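# Mount centrifuge rotor and knob, or tag expired rotor

## Task

The date is 11 July 2030. Read the use-by date for the rotor on the card attached to the centrifuge. If that date has not yet passed, lower the rotor onto the centrifuge drive until it is fully seated, then thread the knob onto the top of the shaft, run it down until it meets the rotor, and tighten it firmly. If the date has passed, do not mount the rotor: leave it where it is and place the HOLD block on top of it. In either case, never let the rotor drop.

## Robot and tools

Robot: two Doosan M1013 arms, left_arm and right_arm. Each has a Robotiq 2F-85 two-finger gripper and a wrist camera. In the scene frame the base of left_arm sits near (-0.086, +0.509, 0) m and the base of right_arm near (-0.006, -0.539, 0) m. Both are turned only slightly about z.

Frames: the scene origin is at table height, midway between the nominal bases. +z points up, +x points out over the table, and left_arm is on the +y side. Image left and right do not match arm names. Gripper positions, orientations, velocities and wrist-camera poses in results are given in that arm's own base frame. cam_low and the table use the scene frame. Printed hand poses can be off by a few centimetres, more at long reach. In the gripper's own axes, the fingers point along +z and close along y. end_effector_position is the point between the closed pads. The camera block sticks out about 10 cm toward the gripper's +x.

A row is always 18 numbers. The first 9 are for left_arm and the next 9 for right_arm, even if only one arm moves. Each arm's 9 numbers are:
- 6 absolute joint target angles in radians, in this order: elbow, waist, wrist roll, forearm roll, wrist pitch, shoulder. This order also applies to every per-joint list in results.
- gripper position, force_limit and speed, each from -1 to 1.

Joint ranges: elbow ±2.792; all other joints ±6.283. A target more than 0.010 rad beyond a range end, and further out than the current angle, gets the call refused. A target just past the real end is clipped, and the result reports "joint sent to its limit".

Gripper numbers:
- position: +1 is open (85 mm), about -0.8 is pads touching, -1 closes until blocked.
- force_limit and speed together set grip strength. Roughly 30 to 100 N per pad on a slow close, and about 120 to 245 N when closing fast from well open.
- speed: about 20 mm/s at -1, 85 mm/s at 0, 150 mm/s at +1.
- Both force_limit and speed start at +1. A 0 is a real command, so to leave a gripper unchanged, repeat its last three numbers.
- A new force_limit or speed only takes effect after a position change of at least 0.01.

Tools:
- execute_actions(actions, cameras): actions is a list of actions. Each action is up to 15 rows, one row per 1/30 s. A short action keeps its last row for the rest. One action lasts 0.5 s. An empty list returns state and all camera images. cameras takes names, ["all"] or [].
- move(target, speed, blend, stop_force, zero, blocking, cameras): target is one 18-number row, or a list of up to 15 rows, all absolute joint goals. All joints are interpolated together, so the gripper follows a curve. The path ignores obstacles and the other arm.
  - speed: rad/s for the joint with the farthest to go, 0.01 to 3.92, default 0.5. Give one value, or one per target.
  - blend: rad, how much corners are rounded; 0 means stop at each target.
  - stop_force: 10 to 80 N. An arm ends its path when the push against its motion, estimated from joint torques, rises that much above its zero. Use it with a low speed. Give every row in the list the same gripper numbers.
  - zero: true re-zeroes the force before the move; false keeps the earlier zero.
  - blocking=false returns after about 0.5 s while the move continues. It cannot be used with stop_force.
  - The result adds a "move:" line: done, off_target, moving, held or fault. It may also say limits=held.
- wait(seconds 0 to 10): holds the last commands and lets a running move go on.
- stop: brakes the running move. Braking needs some distance.
- zoom_image(camera, region): camera is cam_low, cam_left_wrist or cam_right_wrist. region is [x0,y0,x1,y1] in image pixels, at most 504 by 504. All images are 896x504.
- clear_fault(arm): clears a reported torque or force fault.
- read_manual(section): returns licence text only.
- finished_scene(scene=1): ends the scene for good.

Reading results:
- Joint positions, velocities and targets are in rad and rad/s, in the joint order above. "within noise" means the arm is at rest.
- Tool commands shows the current gripper commands.
- object_status: 0 moving, 1 blocked while opening, 2 blocked while closing (a grasp), 3 reached the commanded position or pads met.
- position_measured is in counts: 3 open, 78 ≈ 60 mm, 130 ≈ 40 mm, 180 ≈ 20 mm, 230 pads together.
- Joint torques, External joint torques and Flange force (along the gripper's x y z axes) show loads and contacts. Held weight is included, and the readings are noisy.
- "joint command not followed" means the anti-collision check between the arms changed some steps.
- MOTOR HOT warns of an upcoming over-temperature stop lasting 30 to 60 s.

Things to avoid:
- Torque fault limits in N·m: waist and shoulder 299, elbow 140, wrist joints 39.6.
- Any 144 N external force on an arm, its tool or its load causes a force fault.
- The arms are stiff. Aiming even slightly past a firm contact can fault the arm.
- Do not let the arms press on each other. Never close one gripper on the other's fingers.
- Do not drop the rotor, release parts while they are still moving, slam into fixed or heavy things, or squeeze hard on a part still resting on a surface.
- Anything that falls or is left off the table fails the task.
- Loose objects may occasionally get nudged.
- Holding loads or reaching far out heats the motors.
- The scene keeps running while you think.

Each tool is called by a JSON object that holds its "api" and its "payload".

## Session

{"api": "execute_actions", "payload": {"actions": []}}

Scene clock: 0.00 s.
left_arm: end_effector_position=(+0.7685, -0.4895, +0.3064) position_measured=3 object_status=3 end_effector_quat_wxyz=(+0.053, +0.901, +0.179, +0.393) | right_arm: end_effector_position=(+0.2323, +0.2007, +0.1322) position_measured=3 object_status=3 end_effector_quat_wxyz=(+0.034, +0.840, -0.537, +0.066)
Joint names: [elbow, waist, wrist roll, forearm roll, wrist pitch, shoulder]
Joint positions: left_arm=[1.584 -0.778 1.433 0.891 0.771 0.393] | right_arm=[2.435 0.737 -1.16 -0.18 0.95 -0.205]
Joint velocities: within noise
Joint torques (N m): no reading
External joint torques (N m): no reading
Flange force (N): no reading
Joint targets: left_arm=[1.584 -0.778 1.433 0.891 0.771 0.393] | right_arm=[2.435 0.737 -1.160 -0.180 0.950 -0.205]
Tool commands: left_gripper/position=+1.0 left_gripper/force_limit=+1.0 left_gripper/speed=+1.0 right_gripper/position=+1.0 right_gripper/force_limit=+1.0 right_gripper/speed=+1.0

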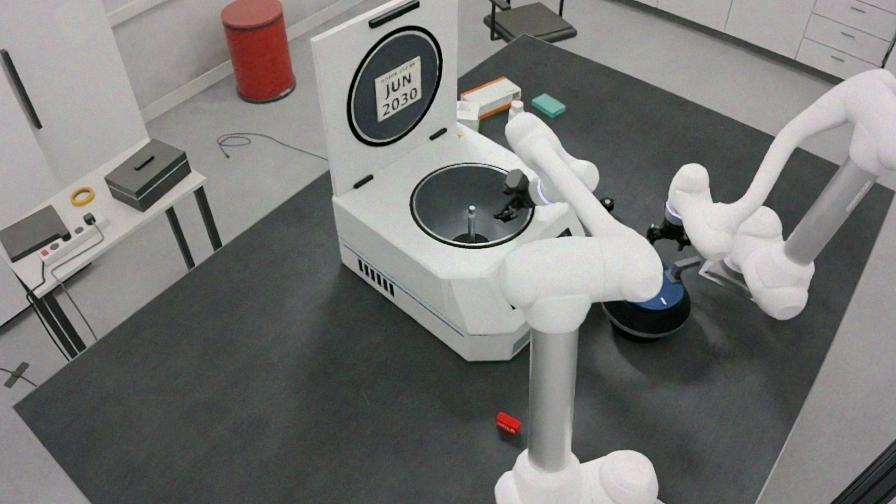

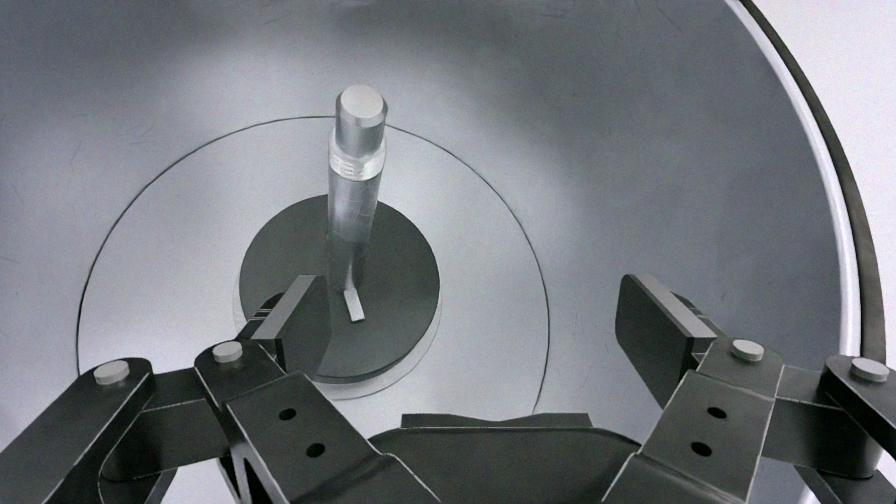

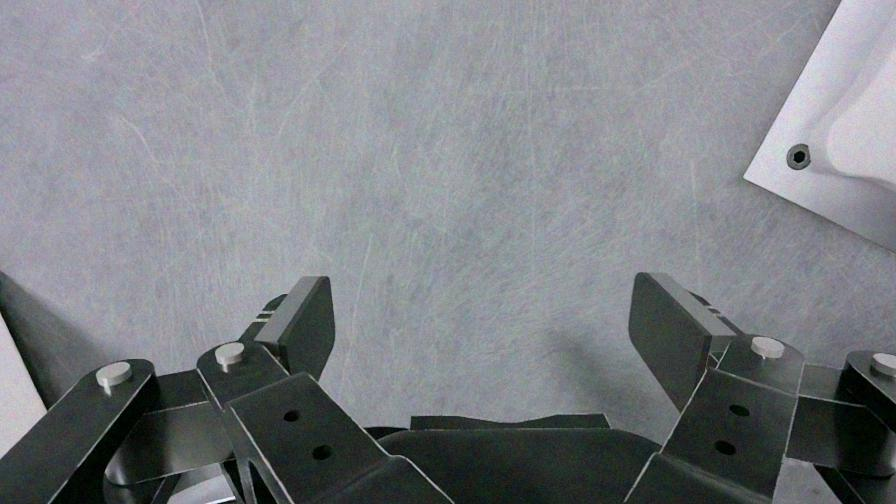

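{"api": "zoom_image", "payload": {"camera": "cam_low", "region": [340, 20, 460, 140]}}

{"api": "zoom_image", "payload": {"camera": "cam_low", "region": [390, 60, 650, 260]}}

{"api": "zoom_image", "payload": {"camera": "cam_low", "region": [560, 160, 820, 360]}}

{"api": "zoom_image", "payload": {"camera": "cam_low", "region": [460, 380, 660, 504]}}

Scaled by 4.200 from the camera's 896x504 image, which has a finer 1280x720 frame.

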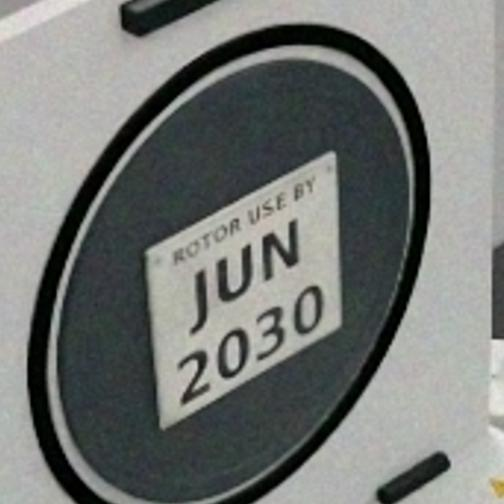

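Scaled by 1.938 from the camera's 896x504 image, which has a finer 1280x720 frame.

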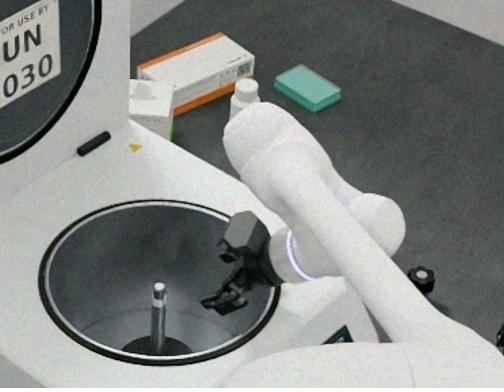

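Scaled by 1.938 from the camera's 896x504 image, which has a finer 1280x720 frame.

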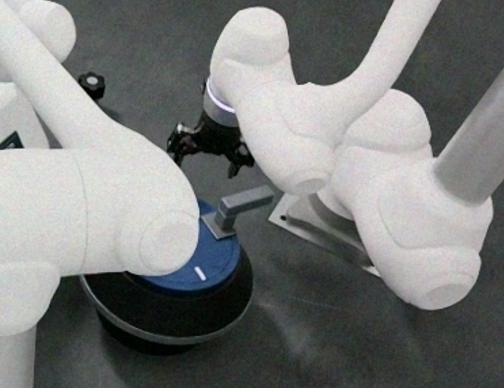

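Scaled by 2.520 from the camera's 896x504 image, which has a finer 1280x720 frame.

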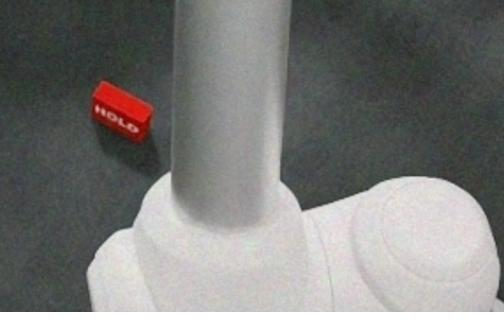

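{"api": "zoom_image", "payload": {"camera": "cam_low", "region": [370, 52, 426, 124]}}

Scaled by 7.000 from the camera's 896x504 image, which has a finer 1280x720 frame.

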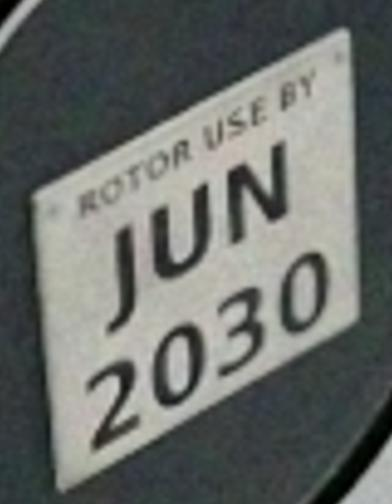

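{"api": "move", "payload": {"target": [[1.584, -0.778, 1.433, 0.891, 0.771, 0.05, 1, 1, 1, 2.35, 0.4, -1.16, -0.18, 0.95, -0.28, 1, 1, 1], [2.2448, -0.187, -0.35, 0.0, 1.1062, -0.2094, 1, 1, 1, 2.35, -0.2, -1.16, -0.18, 0.95, -0.28, 1, 1, 1]], "speed": [0.6, 0.9], "blend": [0.1, 0], "cameras": ["all"]}}

Scene clock: 125.33 s.
left_arm: end_effector_position=(+0.3708, -0.0351, +0.2201) position_measured=3 object_status=3 end_effector_quat_wxyz=(+0.000, -0.081, +0.997, +0.000) | right_arm: end_effector_position=(+0.3476, -0.0781, +0.1978) position_measured=3 object_status=3 end_effector_quat_wxyz=(-0.001, -0.501, +0.860, -0.097)
Joint names: [elbow, waist, wrist roll, forearm roll, wrist pitch, shoulder]
Joint positions: left_arm=[2.245 -0.187 -0.35 0 1.106 -0.209] | right_arm=[2.35 -0.2 -1.16 -0.18 0.95 -0.28]
Joint torques (N m): left_arm=[-37.71 -0.18 0.2 3.19 -0.1 -14.52] | right_arm=[-38.3 -5.02 -0.25 3.12 -0.12 -10.48]
External joint torques (N m): left_arm=[-0.61 0.23 -0.2 0.71 0.16 -1.8] | right_arm=[0.87 4.97 0.24 0.23 -0.17 2.23]
Flange force (N): left_arm=[2.4 0.7 -2.8] | right_arm=[-17.1 2.3 2.0]
Joint targets: left_arm=[2.245 -0.187 -0.350 0.000 1.106 -0.209] | right_arm=[2.350 -0.200 -1.160 -0.180 0.950 -0.280]
move: done
camera_calibration:
cam_left_wrist: T_world_to_cam=[[-0.171224, 0.985129, 0.0142811, 0.0996454], [0.919359, 0.154548, 0.361793, -0.400941], [0.354205, 0.0750771, -0.932149, 0.20338], [0, 0, 0, 1]] pos_world=[0.313633, -0.0514681, 0.333215]
cam_right_wrist: T_world_to_cam=[[-0.850559, 0.499136, -0.165569, 0.373239], [0.457879, 0.85776, 0.233653, -0.118956], [0.258643, 0.122925, -0.958119, 0.239419], [0, 0, 0, 1]] pos_world=[0.310005, -0.113692, 0.318983]

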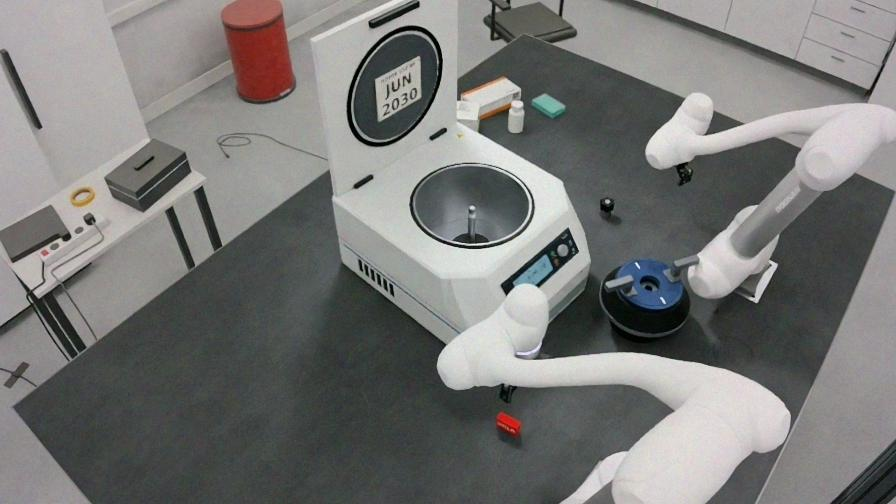

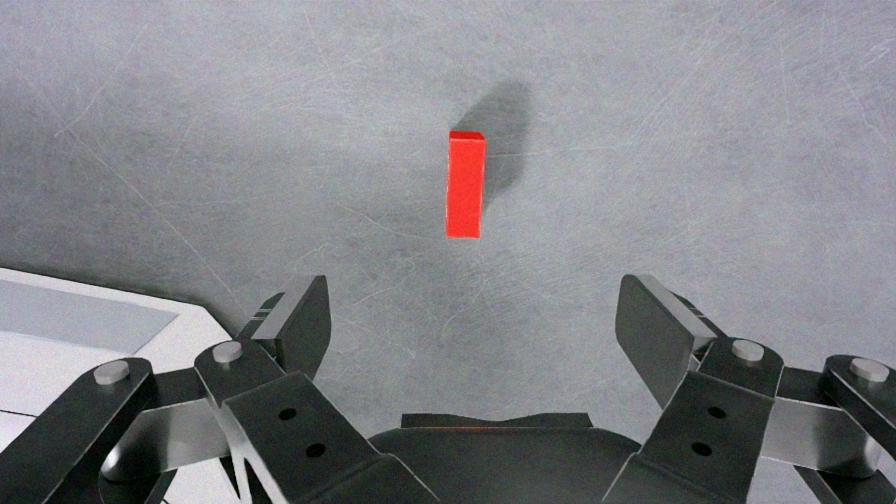

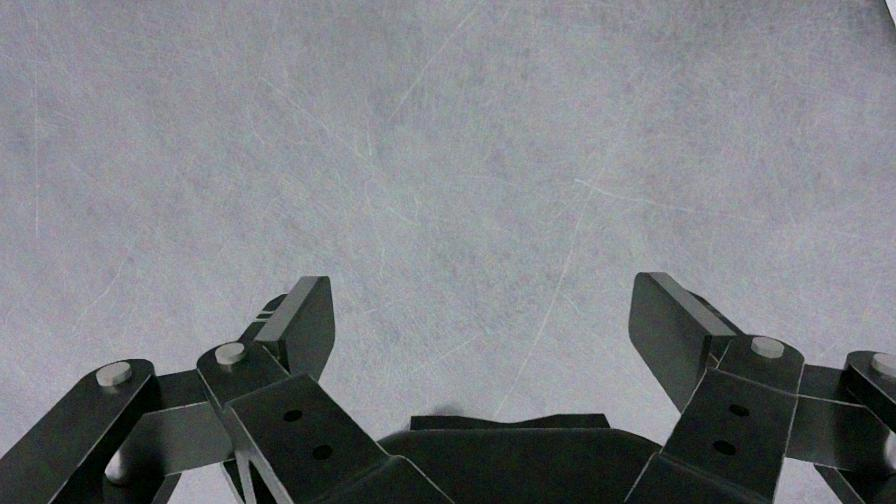

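{"api": "zoom_image", "payload": {"camera": "cam_low", "region": [590, 240, 710, 350]}}

{"api": "zoom_image", "payload": {"camera": "cam_left_wrist", "region": [400, 110, 540, 260]}}

Scaled by 4.200 from the camera's 896x504 image, which has a finer 1280x720 frame.

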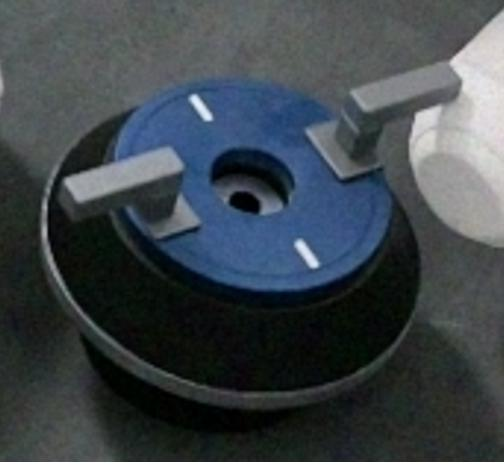

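Scaled by 3.360 from the camera's 896x504 image, which has a finer 1280x720 frame.

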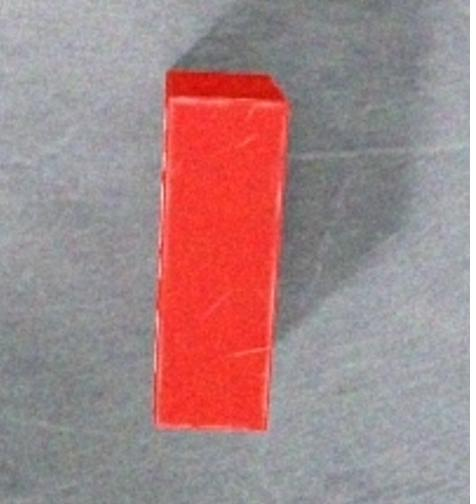

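{"api": "zoom_image", "payload": {"camera": "cam_low", "region": [488, 400, 532, 440]}}

Scaled by 11.455 from the camera's 896x504 image, which has a finer 1280x720 frame.

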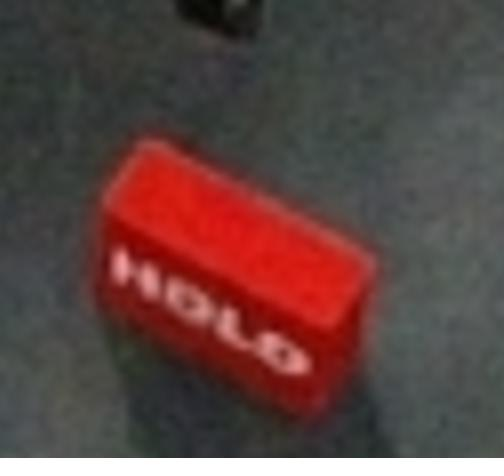

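{"api": "move", "payload": {"target": [2.3963, -0.1726, -0.3016, 0.0, 0.7763, -0.031, 1, 1, 1, 2.35, -0.2, -1.16, -0.18, 0.95, -0.28, 1, 1, 1], "speed": 0.4, "cameras": ["cam_left_wrist"]}}

Scene clock: 175.10 s.
left_arm: end_effector_position=(+0.3729, -0.0300, +0.0850) position_measured=3 object_status=3 end_effector_quat_wxyz=(+0.000, -0.064, +0.998, +0.000) | right_arm: end_effector_position=(+0.3476, -0.0781, +0.1978) position_measured=3 object_status=3 end_effector_quat_wxyz=(-0.001, -0.501, +0.860, -0.097)
Joint names: [elbow, waist, wrist roll, forearm roll, wrist pitch, shoulder]
Joint positions: left_arm=[2.396 -0.173 -0.302 0 0.776 -0.031] | right_arm=[2.35 -0.2 -1.16 -0.18 0.95 -0.28]
Joint torques (N m): left_arm=[-29.7 -0.19 0.23 2.39 -0.05 -25.2] | right_arm=[-38.34 -4.21 -0.28 3.13 -0.08 -10.01]
External joint torques (N m): left_arm=[-0.46 0.27 -0.23 0.68 0.1 -1.5] | right_arm=[0.92 4.2 0.26 0.21 -0.22 1.72]
Flange force (N): left_arm=[1.7 0.5 -3.2] | right_arm=[-14.4 2.6 1.9]
Joint targets: left_arm=[2.396 -0.173 -0.302 0.000 0.776 -0.031] | right_arm=[2.350 -0.200 -1.160 -0.180 0.950 -0.280]
move: done
camera_calibration:
cam_left_wrist: T_world_to_cam=[[-0.137611, 0.990384, 0.0142003, 0.0845883], [0.924062, 0.123208, 0.361843, -0.357419], [0.356614, 0.0629156, -0.932131, 0.0749754], [0, 0, 0, 1]] pos_world=[0.31518, -0.0444553, 0.198015]
Images, in order (width x height): cam_left_wrist 896x504.

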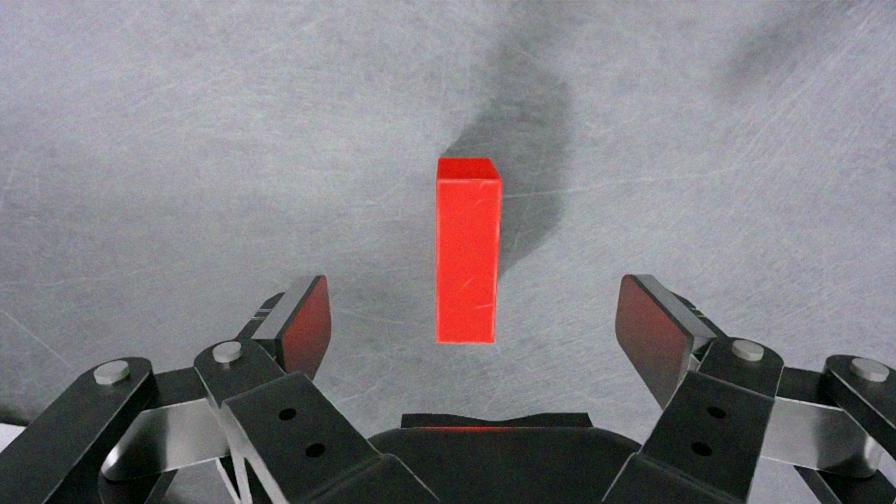

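{"api": "move", "payload": {"target": [2.4425, -0.1726, -0.3016, 0.0, 0.6276, 0.0715, 0.0, -1, 1, 2.35, -0.2, -1.16, -0.18, 0.95, -0.28, 1, 1, 1], "speed": 0.2, "stop_force": 40, "cameras": ["cam_left_wrist"]}}

Scene clock: 193.80 s.
left_arm: end_effector_position=(+0.3729, -0.0300, +0.0301) position_measured=128 object_status=3 end_effector_quat_wxyz=(+0.000, -0.064, +0.998, +0.000) | right_arm: end_effector_position=(+0.3476, -0.0781, +0.1978) position_measured=3 object_status=3 end_effector_quat_wxyz=(-0.001, -0.501, +0.860, -0.097)
Joint names: [elbow, waist, wrist roll, forearm roll, wrist pitch, shoulder]
Joint positions: left_arm=[2.443 -0.173 -0.302 0 0.628 0.071] | right_arm=[2.35 -0.2 -1.16 -0.18 0.95 -0.28]
Joint torques (N m): left_arm=[-24.61 -0.26 0.19 1.92 -0.03 -30.72] | right_arm=[-38.25 -4.49 -0.31 3.14 -0.11 -10.14]
External joint torques (N m): left_arm=[-0.68 0.34 -0.19 0.66 0.08 -1.88] | right_arm=[0.8 4.44 0.29 0.21 -0.19 1.86]
Flange force (N): left_arm=[1.5 0.7 -4.5] | right_arm=[-15.4 2.4 1.7]
Joint targets: left_arm=[2.442 -0.173 -0.302 0.000 0.628 0.071] | right_arm=[2.350 -0.200 -1.160 -0.180 0.950 -0.280]
move: done
camera_calibration:
cam_left_wrist: T_world_to_cam=[[-0.137649, 0.990378, 0.0143059, 0.0853779], [0.924091, 0.123211, 0.361768, -0.337644], [0.356524, 0.063017, -0.932159, 0.0238025], [0, 0, 0, 1]] pos_world=[0.31528, -0.044455, 0.143115]
Images, in order (width x height): cam_left_wrist 896x504.

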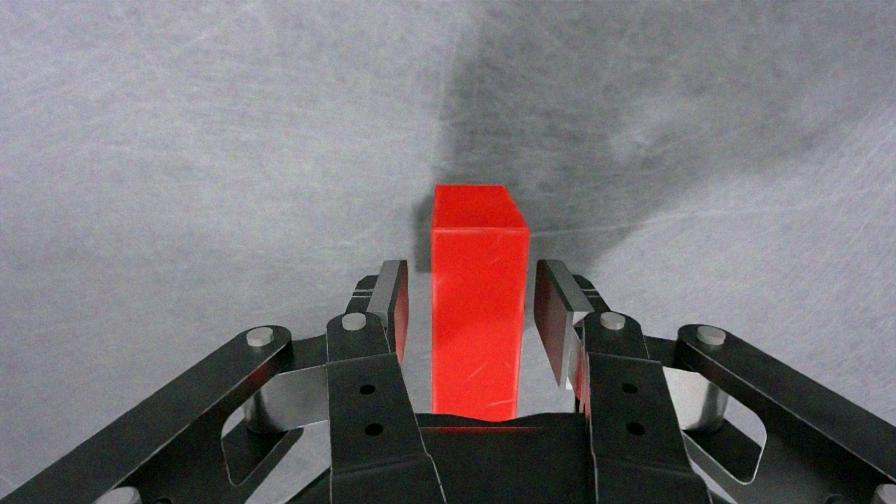

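{"api": "move", "payload": {"target": [2.4425, -0.1726, -0.3016, 0.0, 0.6276, 0.0715, -1, -1, -1, 2.35, -0.2, -1.16, -0.18, 0.95, -0.28, 1, 1, 1], "cameras": ["cam_left_wrist"]}}

Scene clock: 204.30 s.
left_arm: end_effector_position=(+0.3729, -0.0300, +0.0301) position_measured=176 object_status=2 end_effector_quat_wxyz=(+0.000, -0.064, +0.998, +0.000) | right_arm: end_effector_position=(+0.3476, -0.0781, +0.1978) position_measured=3 object_status=3 end_effector_quat_wxyz=(-0.001, -0.501, +0.860, -0.097)
Joint names: [elbow, waist, wrist roll, forearm roll, wrist pitch, shoulder]
Joint positions: left_arm=[2.443 -0.173 -0.302 0 0.628 0.072] | right_arm=[2.35 -0.2 -1.16 -0.18 0.95 -0.28]
Joint torques (N m): left_arm=[-20.33 -0.1 0.22 1.92 -0.31 -25.17] | right_arm=[-38.3 -4.56 -0.31 3.08 -0.1 -10.22]
External joint torques (N m): left_arm=[-4.87 0.21 -0.22 0.64 0.37 -7.42] | right_arm=[0.87 4.53 0.3 0.27 -0.2 1.96]
Flange force (N): left_arm=[2.7 0.5 -19.7] | right_arm=[-15.7 2.4 1.9]
Joint targets: left_arm=[2.442 -0.173 -0.302 0.000 0.628 0.071] | right_arm=[2.350 -0.200 -1.160 -0.180 0.950 -0.280]
move: done
camera_calibration:
cam_left_wrist: T_world_to_cam=[[-0.137649, 0.990378, 0.0143059, 0.0853779], [0.924091, 0.123211, 0.361768, -0.337644], [0.356524, 0.063017, -0.932159, 0.0238025], [0, 0, 0, 1]] pos_world=[0.31528, -0.044455, 0.143115]
Images, in order (width x height): cam_left_wrist 896x504.

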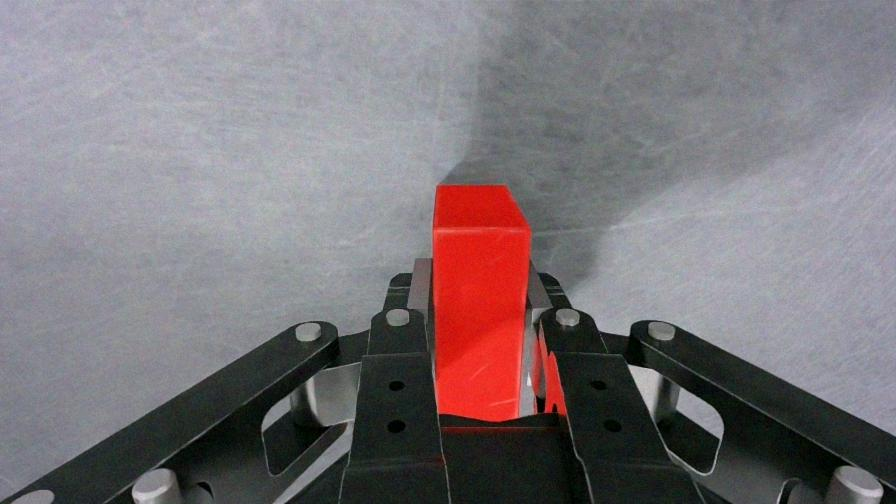

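{"api": "move", "payload": {"target": [[2.2684, -0.1726, -0.3016, 0.0, 1.0598, -0.1866, -1, -1, -1, 2.35, -0.2, -1.16, -0.18, 0.95, -0.28, 1, 1, 1], [1.6346, -1.259, 0.733, 0.0, 1.3441, 0.1629, -1, -1, -1, 2.35, -0.2, -1.16, -0.18, 0.95, -0.28, 1, 1, 1]], "speed": [0.4, 0.7], "blend": [0.15, 0], "cameras": ["cam_low", "cam_left_wrist"]}}

Scene clock: 230.37 s.
left_arm: end_effector_position=(+0.2309, -0.6035, +0.3503) position_measured=176 object_status=2 end_effector_quat_wxyz=(+0.000, +0.839, +0.544, +0.000) | right_arm: end_effector_position=(+0.3476, -0.0781, +0.1978) position_measured=3 object_status=3 end_effector_quat_wxyz=(-0.001, -0.501, +0.860, -0.097)
Joint names: [elbow, waist, wrist roll, forearm roll, wrist pitch, shoulder]
Joint positions: left_arm=[1.635 -1.259 0.733 0 1.344 0.163] | right_arm=[2.35 -0.2 -1.16 -0.18 0.95 -0.28]
Joint torques (N m): left_arm=[-41.1 0.08 0.25 3.53 -0.05 -57.89] | right_arm=[-38.37 -4.46 -0.3 3.12 -0.13 -10.49]
External joint torques (N m): left_arm=[-0.68 0.32 -0.25 0.79 0.11 -1.32] | right_arm=[0.93 4.47 0.29 0.23 -0.17 2.13]
Flange force (N): left_arm=[0.6 -0.5 -1.6] | right_arm=[-15.7 2.2 2.2]
Joint targets: left_arm=[1.635 -1.259 0.733 0.000 1.344 0.163] | right_arm=[2.350 -0.200 -1.160 -0.180 0.950 -0.280]
move: done
camera_calibration:
cam_left_wrist: T_world_to_cam=[[0.916272, -0.400302, 0.0143001, -0.453347], [-0.377959, -0.852206, 0.361789, -0.539528], [-0.132638, -0.336902, -0.93215, 0.280681], [0, 0, 0, 1]] pos_world=[0.248698, -0.546702, 0.463315]
Images, in order (width x height): cam_low 896x504, cam_left_wrist 896x504.

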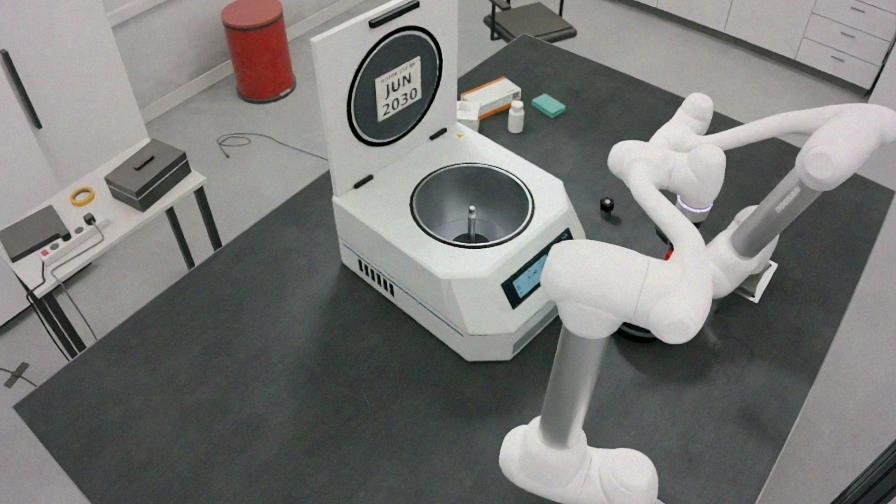

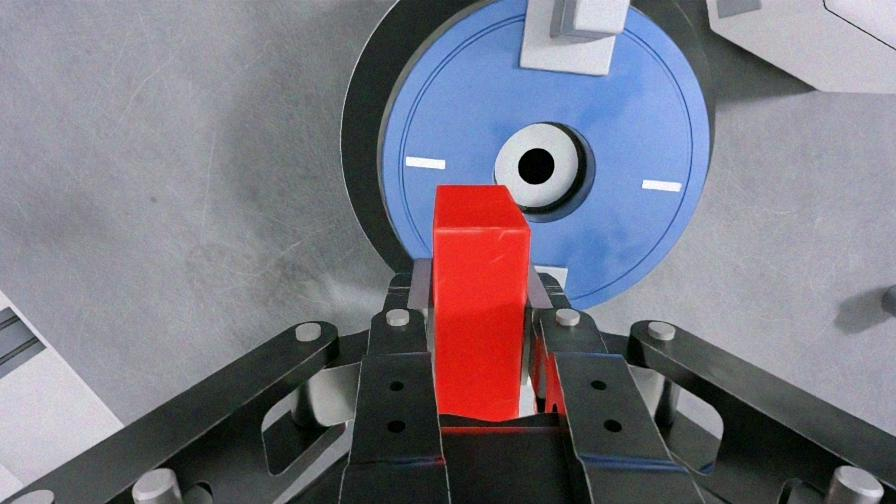

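{"api": "zoom_image", "payload": {"camera": "cam_left_wrist", "region": [370, 0, 730, 320]}}

Scaled by 1.400 from the camera's 896x504 image, which has a finer 1280x720 frame.

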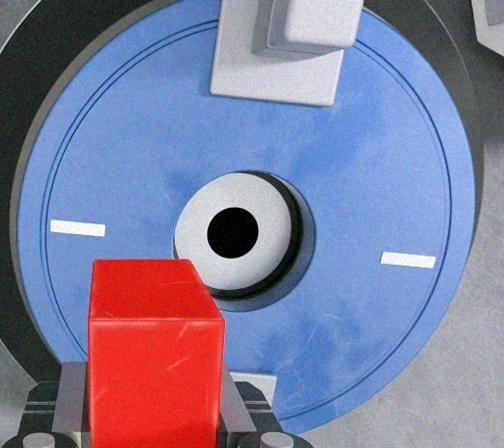

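{"api": "move", "payload": {"target": [1.7383, -1.2898, 0.271, 0.0, 1.1712, 0.2321, -1, -1, -1, 2.35, -0.2, -1.16, -0.18, 0.95, -0.28, 1, 1, 1], "speed": 0.4, "cameras": ["cam_left_wrist"]}}

Scene clock: 274.87 s.
left_arm: end_effector_position=(+0.2155, -0.6222, +0.2501) position_measured=176 object_status=2 end_effector_quat_wxyz=(+0.000, +0.704, +0.711, +0.000) | right_arm: end_effector_position=(+0.3476, -0.0781, +0.1978) position_measured=3 object_status=3 end_effector_quat_wxyz=(-0.001, -0.501, +0.860, -0.097)
Joint names: [elbow, waist, wrist roll, forearm roll, wrist pitch, shoulder]
Joint positions: left_arm=[1.738 -1.29 0.271 0 1.171 0.232] | right_arm=[2.35 -0.2 -1.16 -0.18 0.95 -0.28]
Joint torques (N m): left_arm=[-38.86 -0.12 0.21 3.33 -0.02 -62.99] | right_arm=[-38.29 -4.26 -0.28 3.1 -0.12 -10.42]
External joint torques (N m): left_arm=[-0.54 0.48 -0.21 0.72 0.09 -0.97] | right_arm=[0.84 4.28 0.27 0.25 -0.17 2.05]
Flange force (N): left_arm=[0.5 0.3 -1.4] | right_arm=[-15.0 2.0 2.1]
Joint targets: left_arm=[1.738 -1.290 0.271 0.000 1.171 0.232] | right_arm=[2.350 -0.200 -1.160 -0.180 0.950 -0.280]
move: done
camera_calibration:
cam_left_wrist: T_world_to_cam=[[0.999717, 0.0190483, 0.0142438, -0.202414], [0.0126059, -0.932161, 0.361825, -0.659019], [0.0201697, -0.361543, -0.932137, 0.130648], [0, 0, 0, 1]] pos_world=[0.208029, -0.563221, 0.363115]
Images, in order (width x height): cam_left_wrist 896x504.

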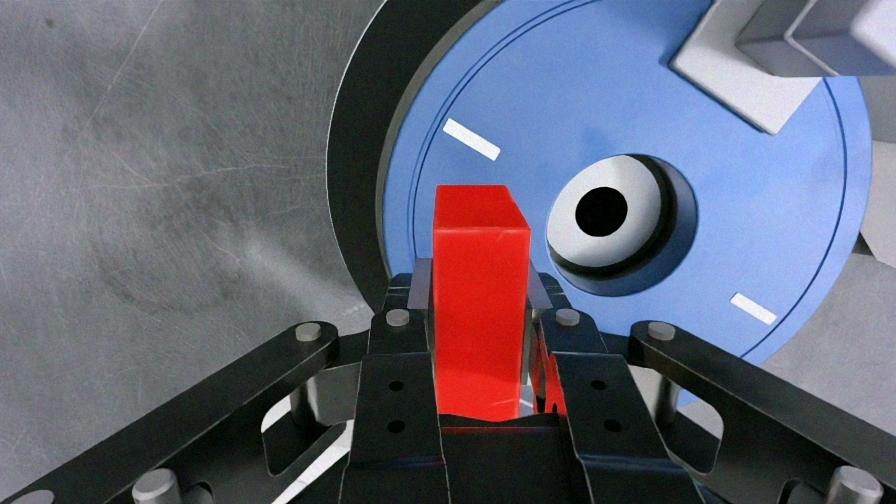

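{"api": "move", "payload": {"target": [[1.7625, -1.2913, 0.2697, 0.0, 1.1232, 0.2559, -1, -1, -1, 2.35, -0.2, -1.16, -0.18, 0.95, -0.28, 1, 1, 1], [1.7995, -1.2913, 0.2697, 0.0, 1.058, 0.2841, -1, -1, -1, 2.35, -0.2, -1.16, -0.18, 0.95, -0.28, 1, 1, 1]], "speed": [0.06, 0.02], "stop_force": 12, "cameras": ["cam_left_wrist"]}}

Scene clock: 299.20 s.
left_arm: end_effector_position=(+0.2155, -0.6260, +0.2088) position_measured=176 object_status=2 end_effector_quat_wxyz=(+0.000, +0.704, +0.711, +0.000) | right_arm: end_effector_position=(+0.3476, -0.0781, +0.1978) position_measured=3 object_status=3 end_effector_quat_wxyz=(-0.001, -0.501, +0.860, -0.097)
Joint names: [elbow, waist, wrist roll, forearm roll, wrist pitch, shoulder]
Joint positions: left_arm=[1.776 -1.291 0.27 0 1.1 0.266] | right_arm=[2.35 -0.2 -1.16 -0.18 0.95 -0.28]
Joint torques (N m): left_arm=[-28.5 -1.5 0.24 2.84 -2.44 -45.96] | right_arm=[-38.34 -4.4 -0.24 3.13 -0.18 -10.2]
External joint torques (N m): left_arm=[-9.62 1.9 -0.24 1.07 2.52 -20.21] | right_arm=[0.9 4.41 0.22 0.22 -0.12 1.72]
Flange force (N): left_arm=[9.9 -0.7 -29.3] | right_arm=[-14.9 2.7 1.5]
Joint targets: left_arm=[1.776 -1.291 0.270 0.000 1.100 0.266] | right_arm=[2.350 -0.200 -1.160 -0.180 0.950 -0.280]
move: contact (left_arm); path passed 1 of 2 targets; left_arm: the wrist pitch is farthest, 0.042 rad from its target
camera_calibration:
cam_left_wrist: T_world_to_cam=[[0.99972, 0.0188611, 0.0143142, -0.201884], [0.0124059, -0.932164, 0.361825, -0.647485], [0.0201676, -0.361546, -0.932136, 0.090812], [0, 0, 0, 1]] pos_world=[0.208029, -0.566922, 0.321815]
Images, in order (width x height): cam_left_wrist 896x504.

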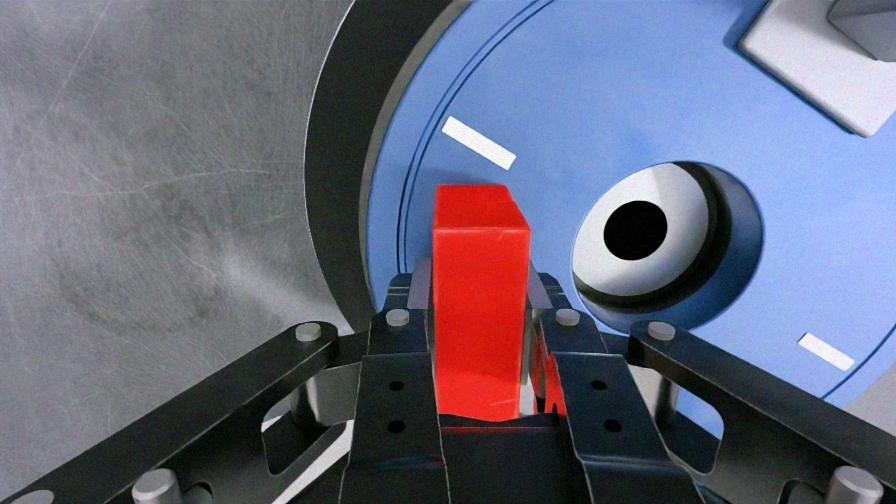

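{"api": "move", "payload": {"target": [1.7749, -1.2913, 0.2697, 0.0, 1.1014, 0.2654, -1, -1, -1, 2.35, -0.2, -1.16, -0.18, 0.95, -0.28, 1, 1, 1], "speed": 0.02}}

Scene clock: 306.73 s.
left_arm: end_effector_position=(+0.2155, -0.6259, +0.2095) position_measured=176 object_status=2 end_effector_quat_wxyz=(+0.000, +0.704, +0.711, +0.000) | right_arm: end_effector_position=(+0.3476, -0.0781, +0.1978) position_measured=3 object_status=3 end_effector_quat_wxyz=(-0.001, -0.501, +0.860, -0.097)
Joint names: [elbow, waist, wrist roll, forearm roll, wrist pitch, shoulder]
Joint positions: left_arm=[1.775 -1.291 0.27 0 1.101 0.265] | right_arm=[2.35 -0.2 -1.16 -0.18 0.95 -0.28]
Joint torques (N m): left_arm=[-37.64 -0.07 0.22 3.18 -0.04 -65.22] | right_arm=[-38.36 -4.4 -0.3 3.12 -0.15 -10.28]
External joint torques (N m): left_arm=[-0.61 0.29 -0.22 0.73 0.11 -0.96] | right_arm=[0.94 4.36 0.29 0.22 -0.14 1.9]
Flange force (N): left_arm=[0.2 0.1 -1.5] | right_arm=[-15.1 2.5 1.9]
Joint targets: left_arm=[1.775 -1.291 0.270 0.000 1.101 0.265] | right_arm=[2.350 -0.200 -1.160 -0.180 0.950 -0.280]
move: done

{"api": "move", "payload": {"target": [1.7749, -1.2913, 0.2697, 0.0, 1.1014, 0.2654, 0.1, -1, -1, 2.35, -0.2, -1.16, -0.18, 0.95, -0.28, 1, 1, 1], "cameras": ["cam_left_wrist"]}}

Scene clock: 311.87 s.
left_arm: end_effector_position=(+0.2155, -0.6259, +0.2095) position_measured=117 object_status=0 end_effector_quat_wxyz=(+0.000, +0.704, +0.711, +0.000) | right_arm: end_effector_position=(+0.3476, -0.0781, +0.1978) position_measured=3 object_status=3 end_effector_quat_wxyz=(-0.001, -0.501, +0.860, -0.097)
Joint names: [elbow, waist, wrist roll, forearm roll, wrist pitch, shoulder]
Joint positions: left_arm=[1.775 -1.291 0.27 0 1.101 0.265] | right_arm=[2.35 -0.2 -1.16 -0.18 0.95 -0.28]
Joint torques (N m): left_arm=[-37.62 -0.08 0.22 3.19 -0.02 -64.97] | right_arm=[-38.5 -4.45 -0.29 3.07 -0.11 -10.22]
External joint torques (N m): left_arm=[-0.58 0.33 -0.22 0.73 0.09 -1.19] | right_arm=[1.05 4.43 0.27 0.27 -0.19 1.86]
Flange force (N): left_arm=[0.6 0.0 -1.6] | right_arm=[-15.2 2.7 2.0]
Joint targets: left_arm=[1.775 -1.291 0.270 0.000 1.101 0.265] | right_arm=[2.350 -0.200 -1.160 -0.180 0.950 -0.280]
move: done
camera_calibration:
cam_left_wrist: T_world_to_cam=[[0.99972, 0.0189165, 0.0141894, -0.201822], [0.0125072, -0.932243, 0.361616, -0.647736], [0.0200685, -0.361338, -0.932219, 0.0916293], [0, 0, 0, 1]] pos_world=[0.208028, -0.566921, 0.322514]
Images, in order (width x height): cam_left_wrist 896x504.

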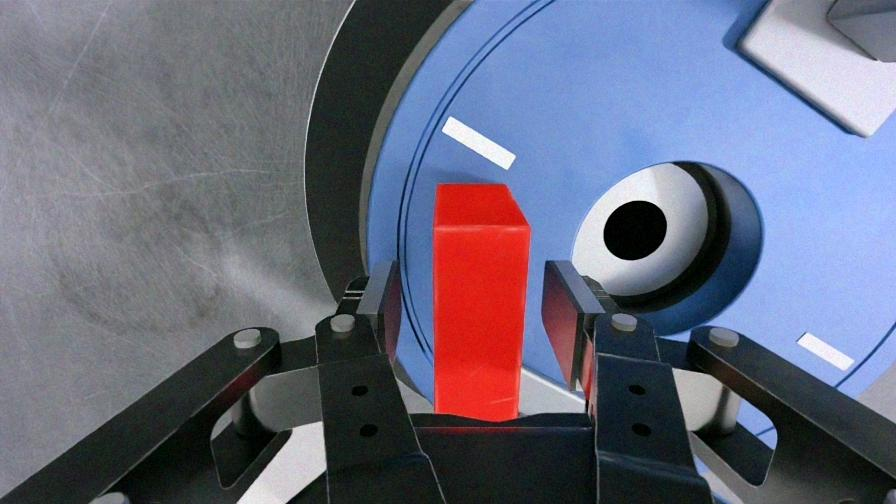

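{"api": "move", "payload": {"target": [1.6594, -1.2913, 0.2697, 0.0, 1.2782, 0.204, 0.1, -1, -1, 2.35, -0.2, -1.16, -0.18, 0.95, -0.28, 1, 1, 1], "speed": 0.2, "cameras": ["cam_left_wrist", "cam_low"]}}

Scene clock: 324.03 s.
left_arm: end_effector_position=(+0.2155, -0.6257, +0.3100) position_measured=117 object_status=3 end_effector_quat_wxyz=(+0.000, +0.704, +0.711, +0.000) | right_arm: end_effector_position=(+0.3476, -0.0781, +0.1978) position_measured=3 object_status=3 end_effector_quat_wxyz=(-0.001, -0.501, +0.860, -0.097)
Joint names: [elbow, waist, wrist roll, forearm roll, wrist pitch, shoulder]
Joint positions: left_arm=[1.659 -1.291 0.27 0 1.278 0.204] | right_arm=[2.35 -0.2 -1.16 -0.18 0.95 -0.28]
Joint torques (N m): left_arm=[-40.21 -0.2 0.21 3.46 -0.04 -61.08] | right_arm=[-38.33 -4.5 -0.26 3.09 -0.11 -10.17]
External joint torques (N m): left_arm=[-0.81 0.69 -0.21 0.75 0.12 -1.67] | right_arm=[0.87 4.53 0.25 0.26 -0.19 1.71]
Flange force (N): left_arm=[1.1 0.4 -2.0] | right_arm=[-15.3 2.8 1.6]
Joint targets: left_arm=[1.659 -1.291 0.270 0.000 1.278 0.204] | right_arm=[2.350 -0.200 -1.160 -0.180 0.950 -0.280]
move: done
camera_calibration:
cam_left_wrist: T_world_to_cam=[[0.99972, 0.0189173, 0.0141877, -0.203151], [0.0125066, -0.932209, 0.361704, -0.683909], [0.0200683, -0.361425, -0.932185, 0.185328], [0, 0, 0, 1]] pos_world=[0.207928, -0.566721, 0.423015]
Images, in order (width x height): cam_low 896x504, cam_left_wrist 896x504.

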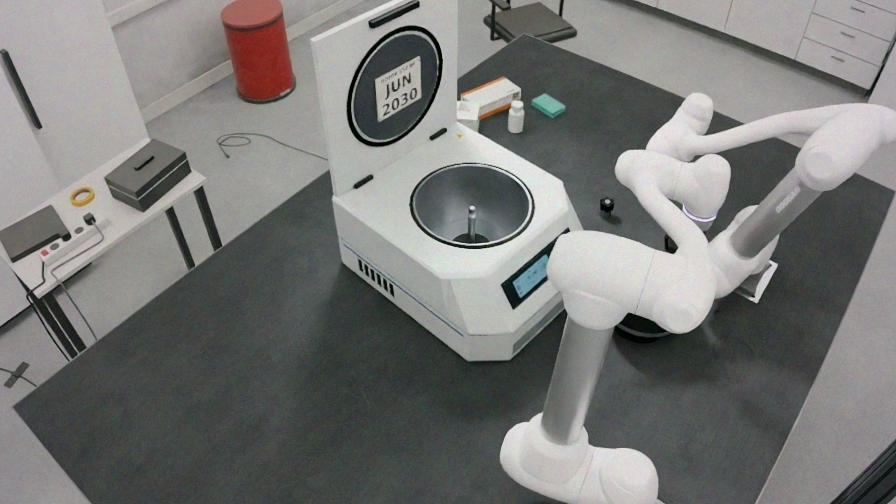

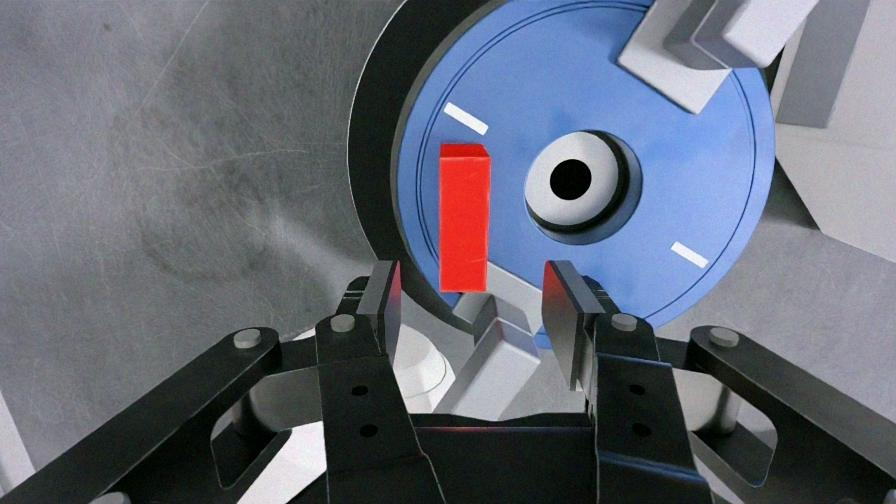

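{"api": "zoom_image", "payload": {"camera": "cam_left_wrist", "region": [390, 100, 590, 350]}}

Scaled by 2.016 from the camera's 896x504 image, which has a finer 1280x720 frame.

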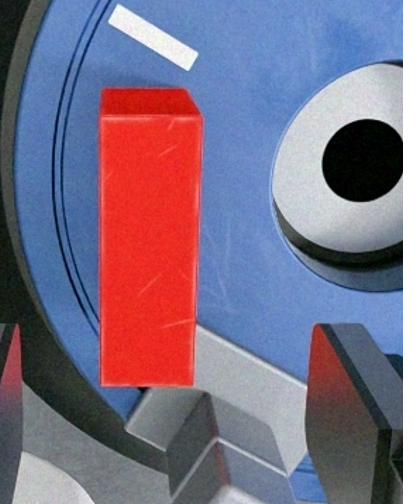

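{"api": "zoom_image", "payload": {"camera": "cam_left_wrist", "region": [430, 230, 560, 340]}}

{"api": "zoom_image", "payload": {"camera": "cam_left_wrist", "region": [430, 90, 510, 170]}}

Scaled by 3.877 from the camera's 896x504 image, which has a finer 1280x720 frame.

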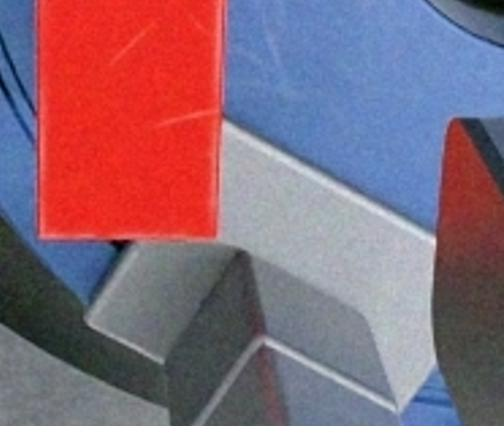

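Scaled by 6.300 from the camera's 896x504 image, which has a finer 1280x720 frame.

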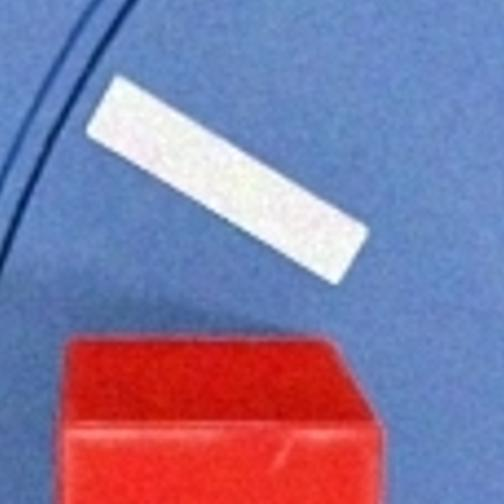

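{"api": "finished_scene", "payload": {}}

The scene is finished: the task was done.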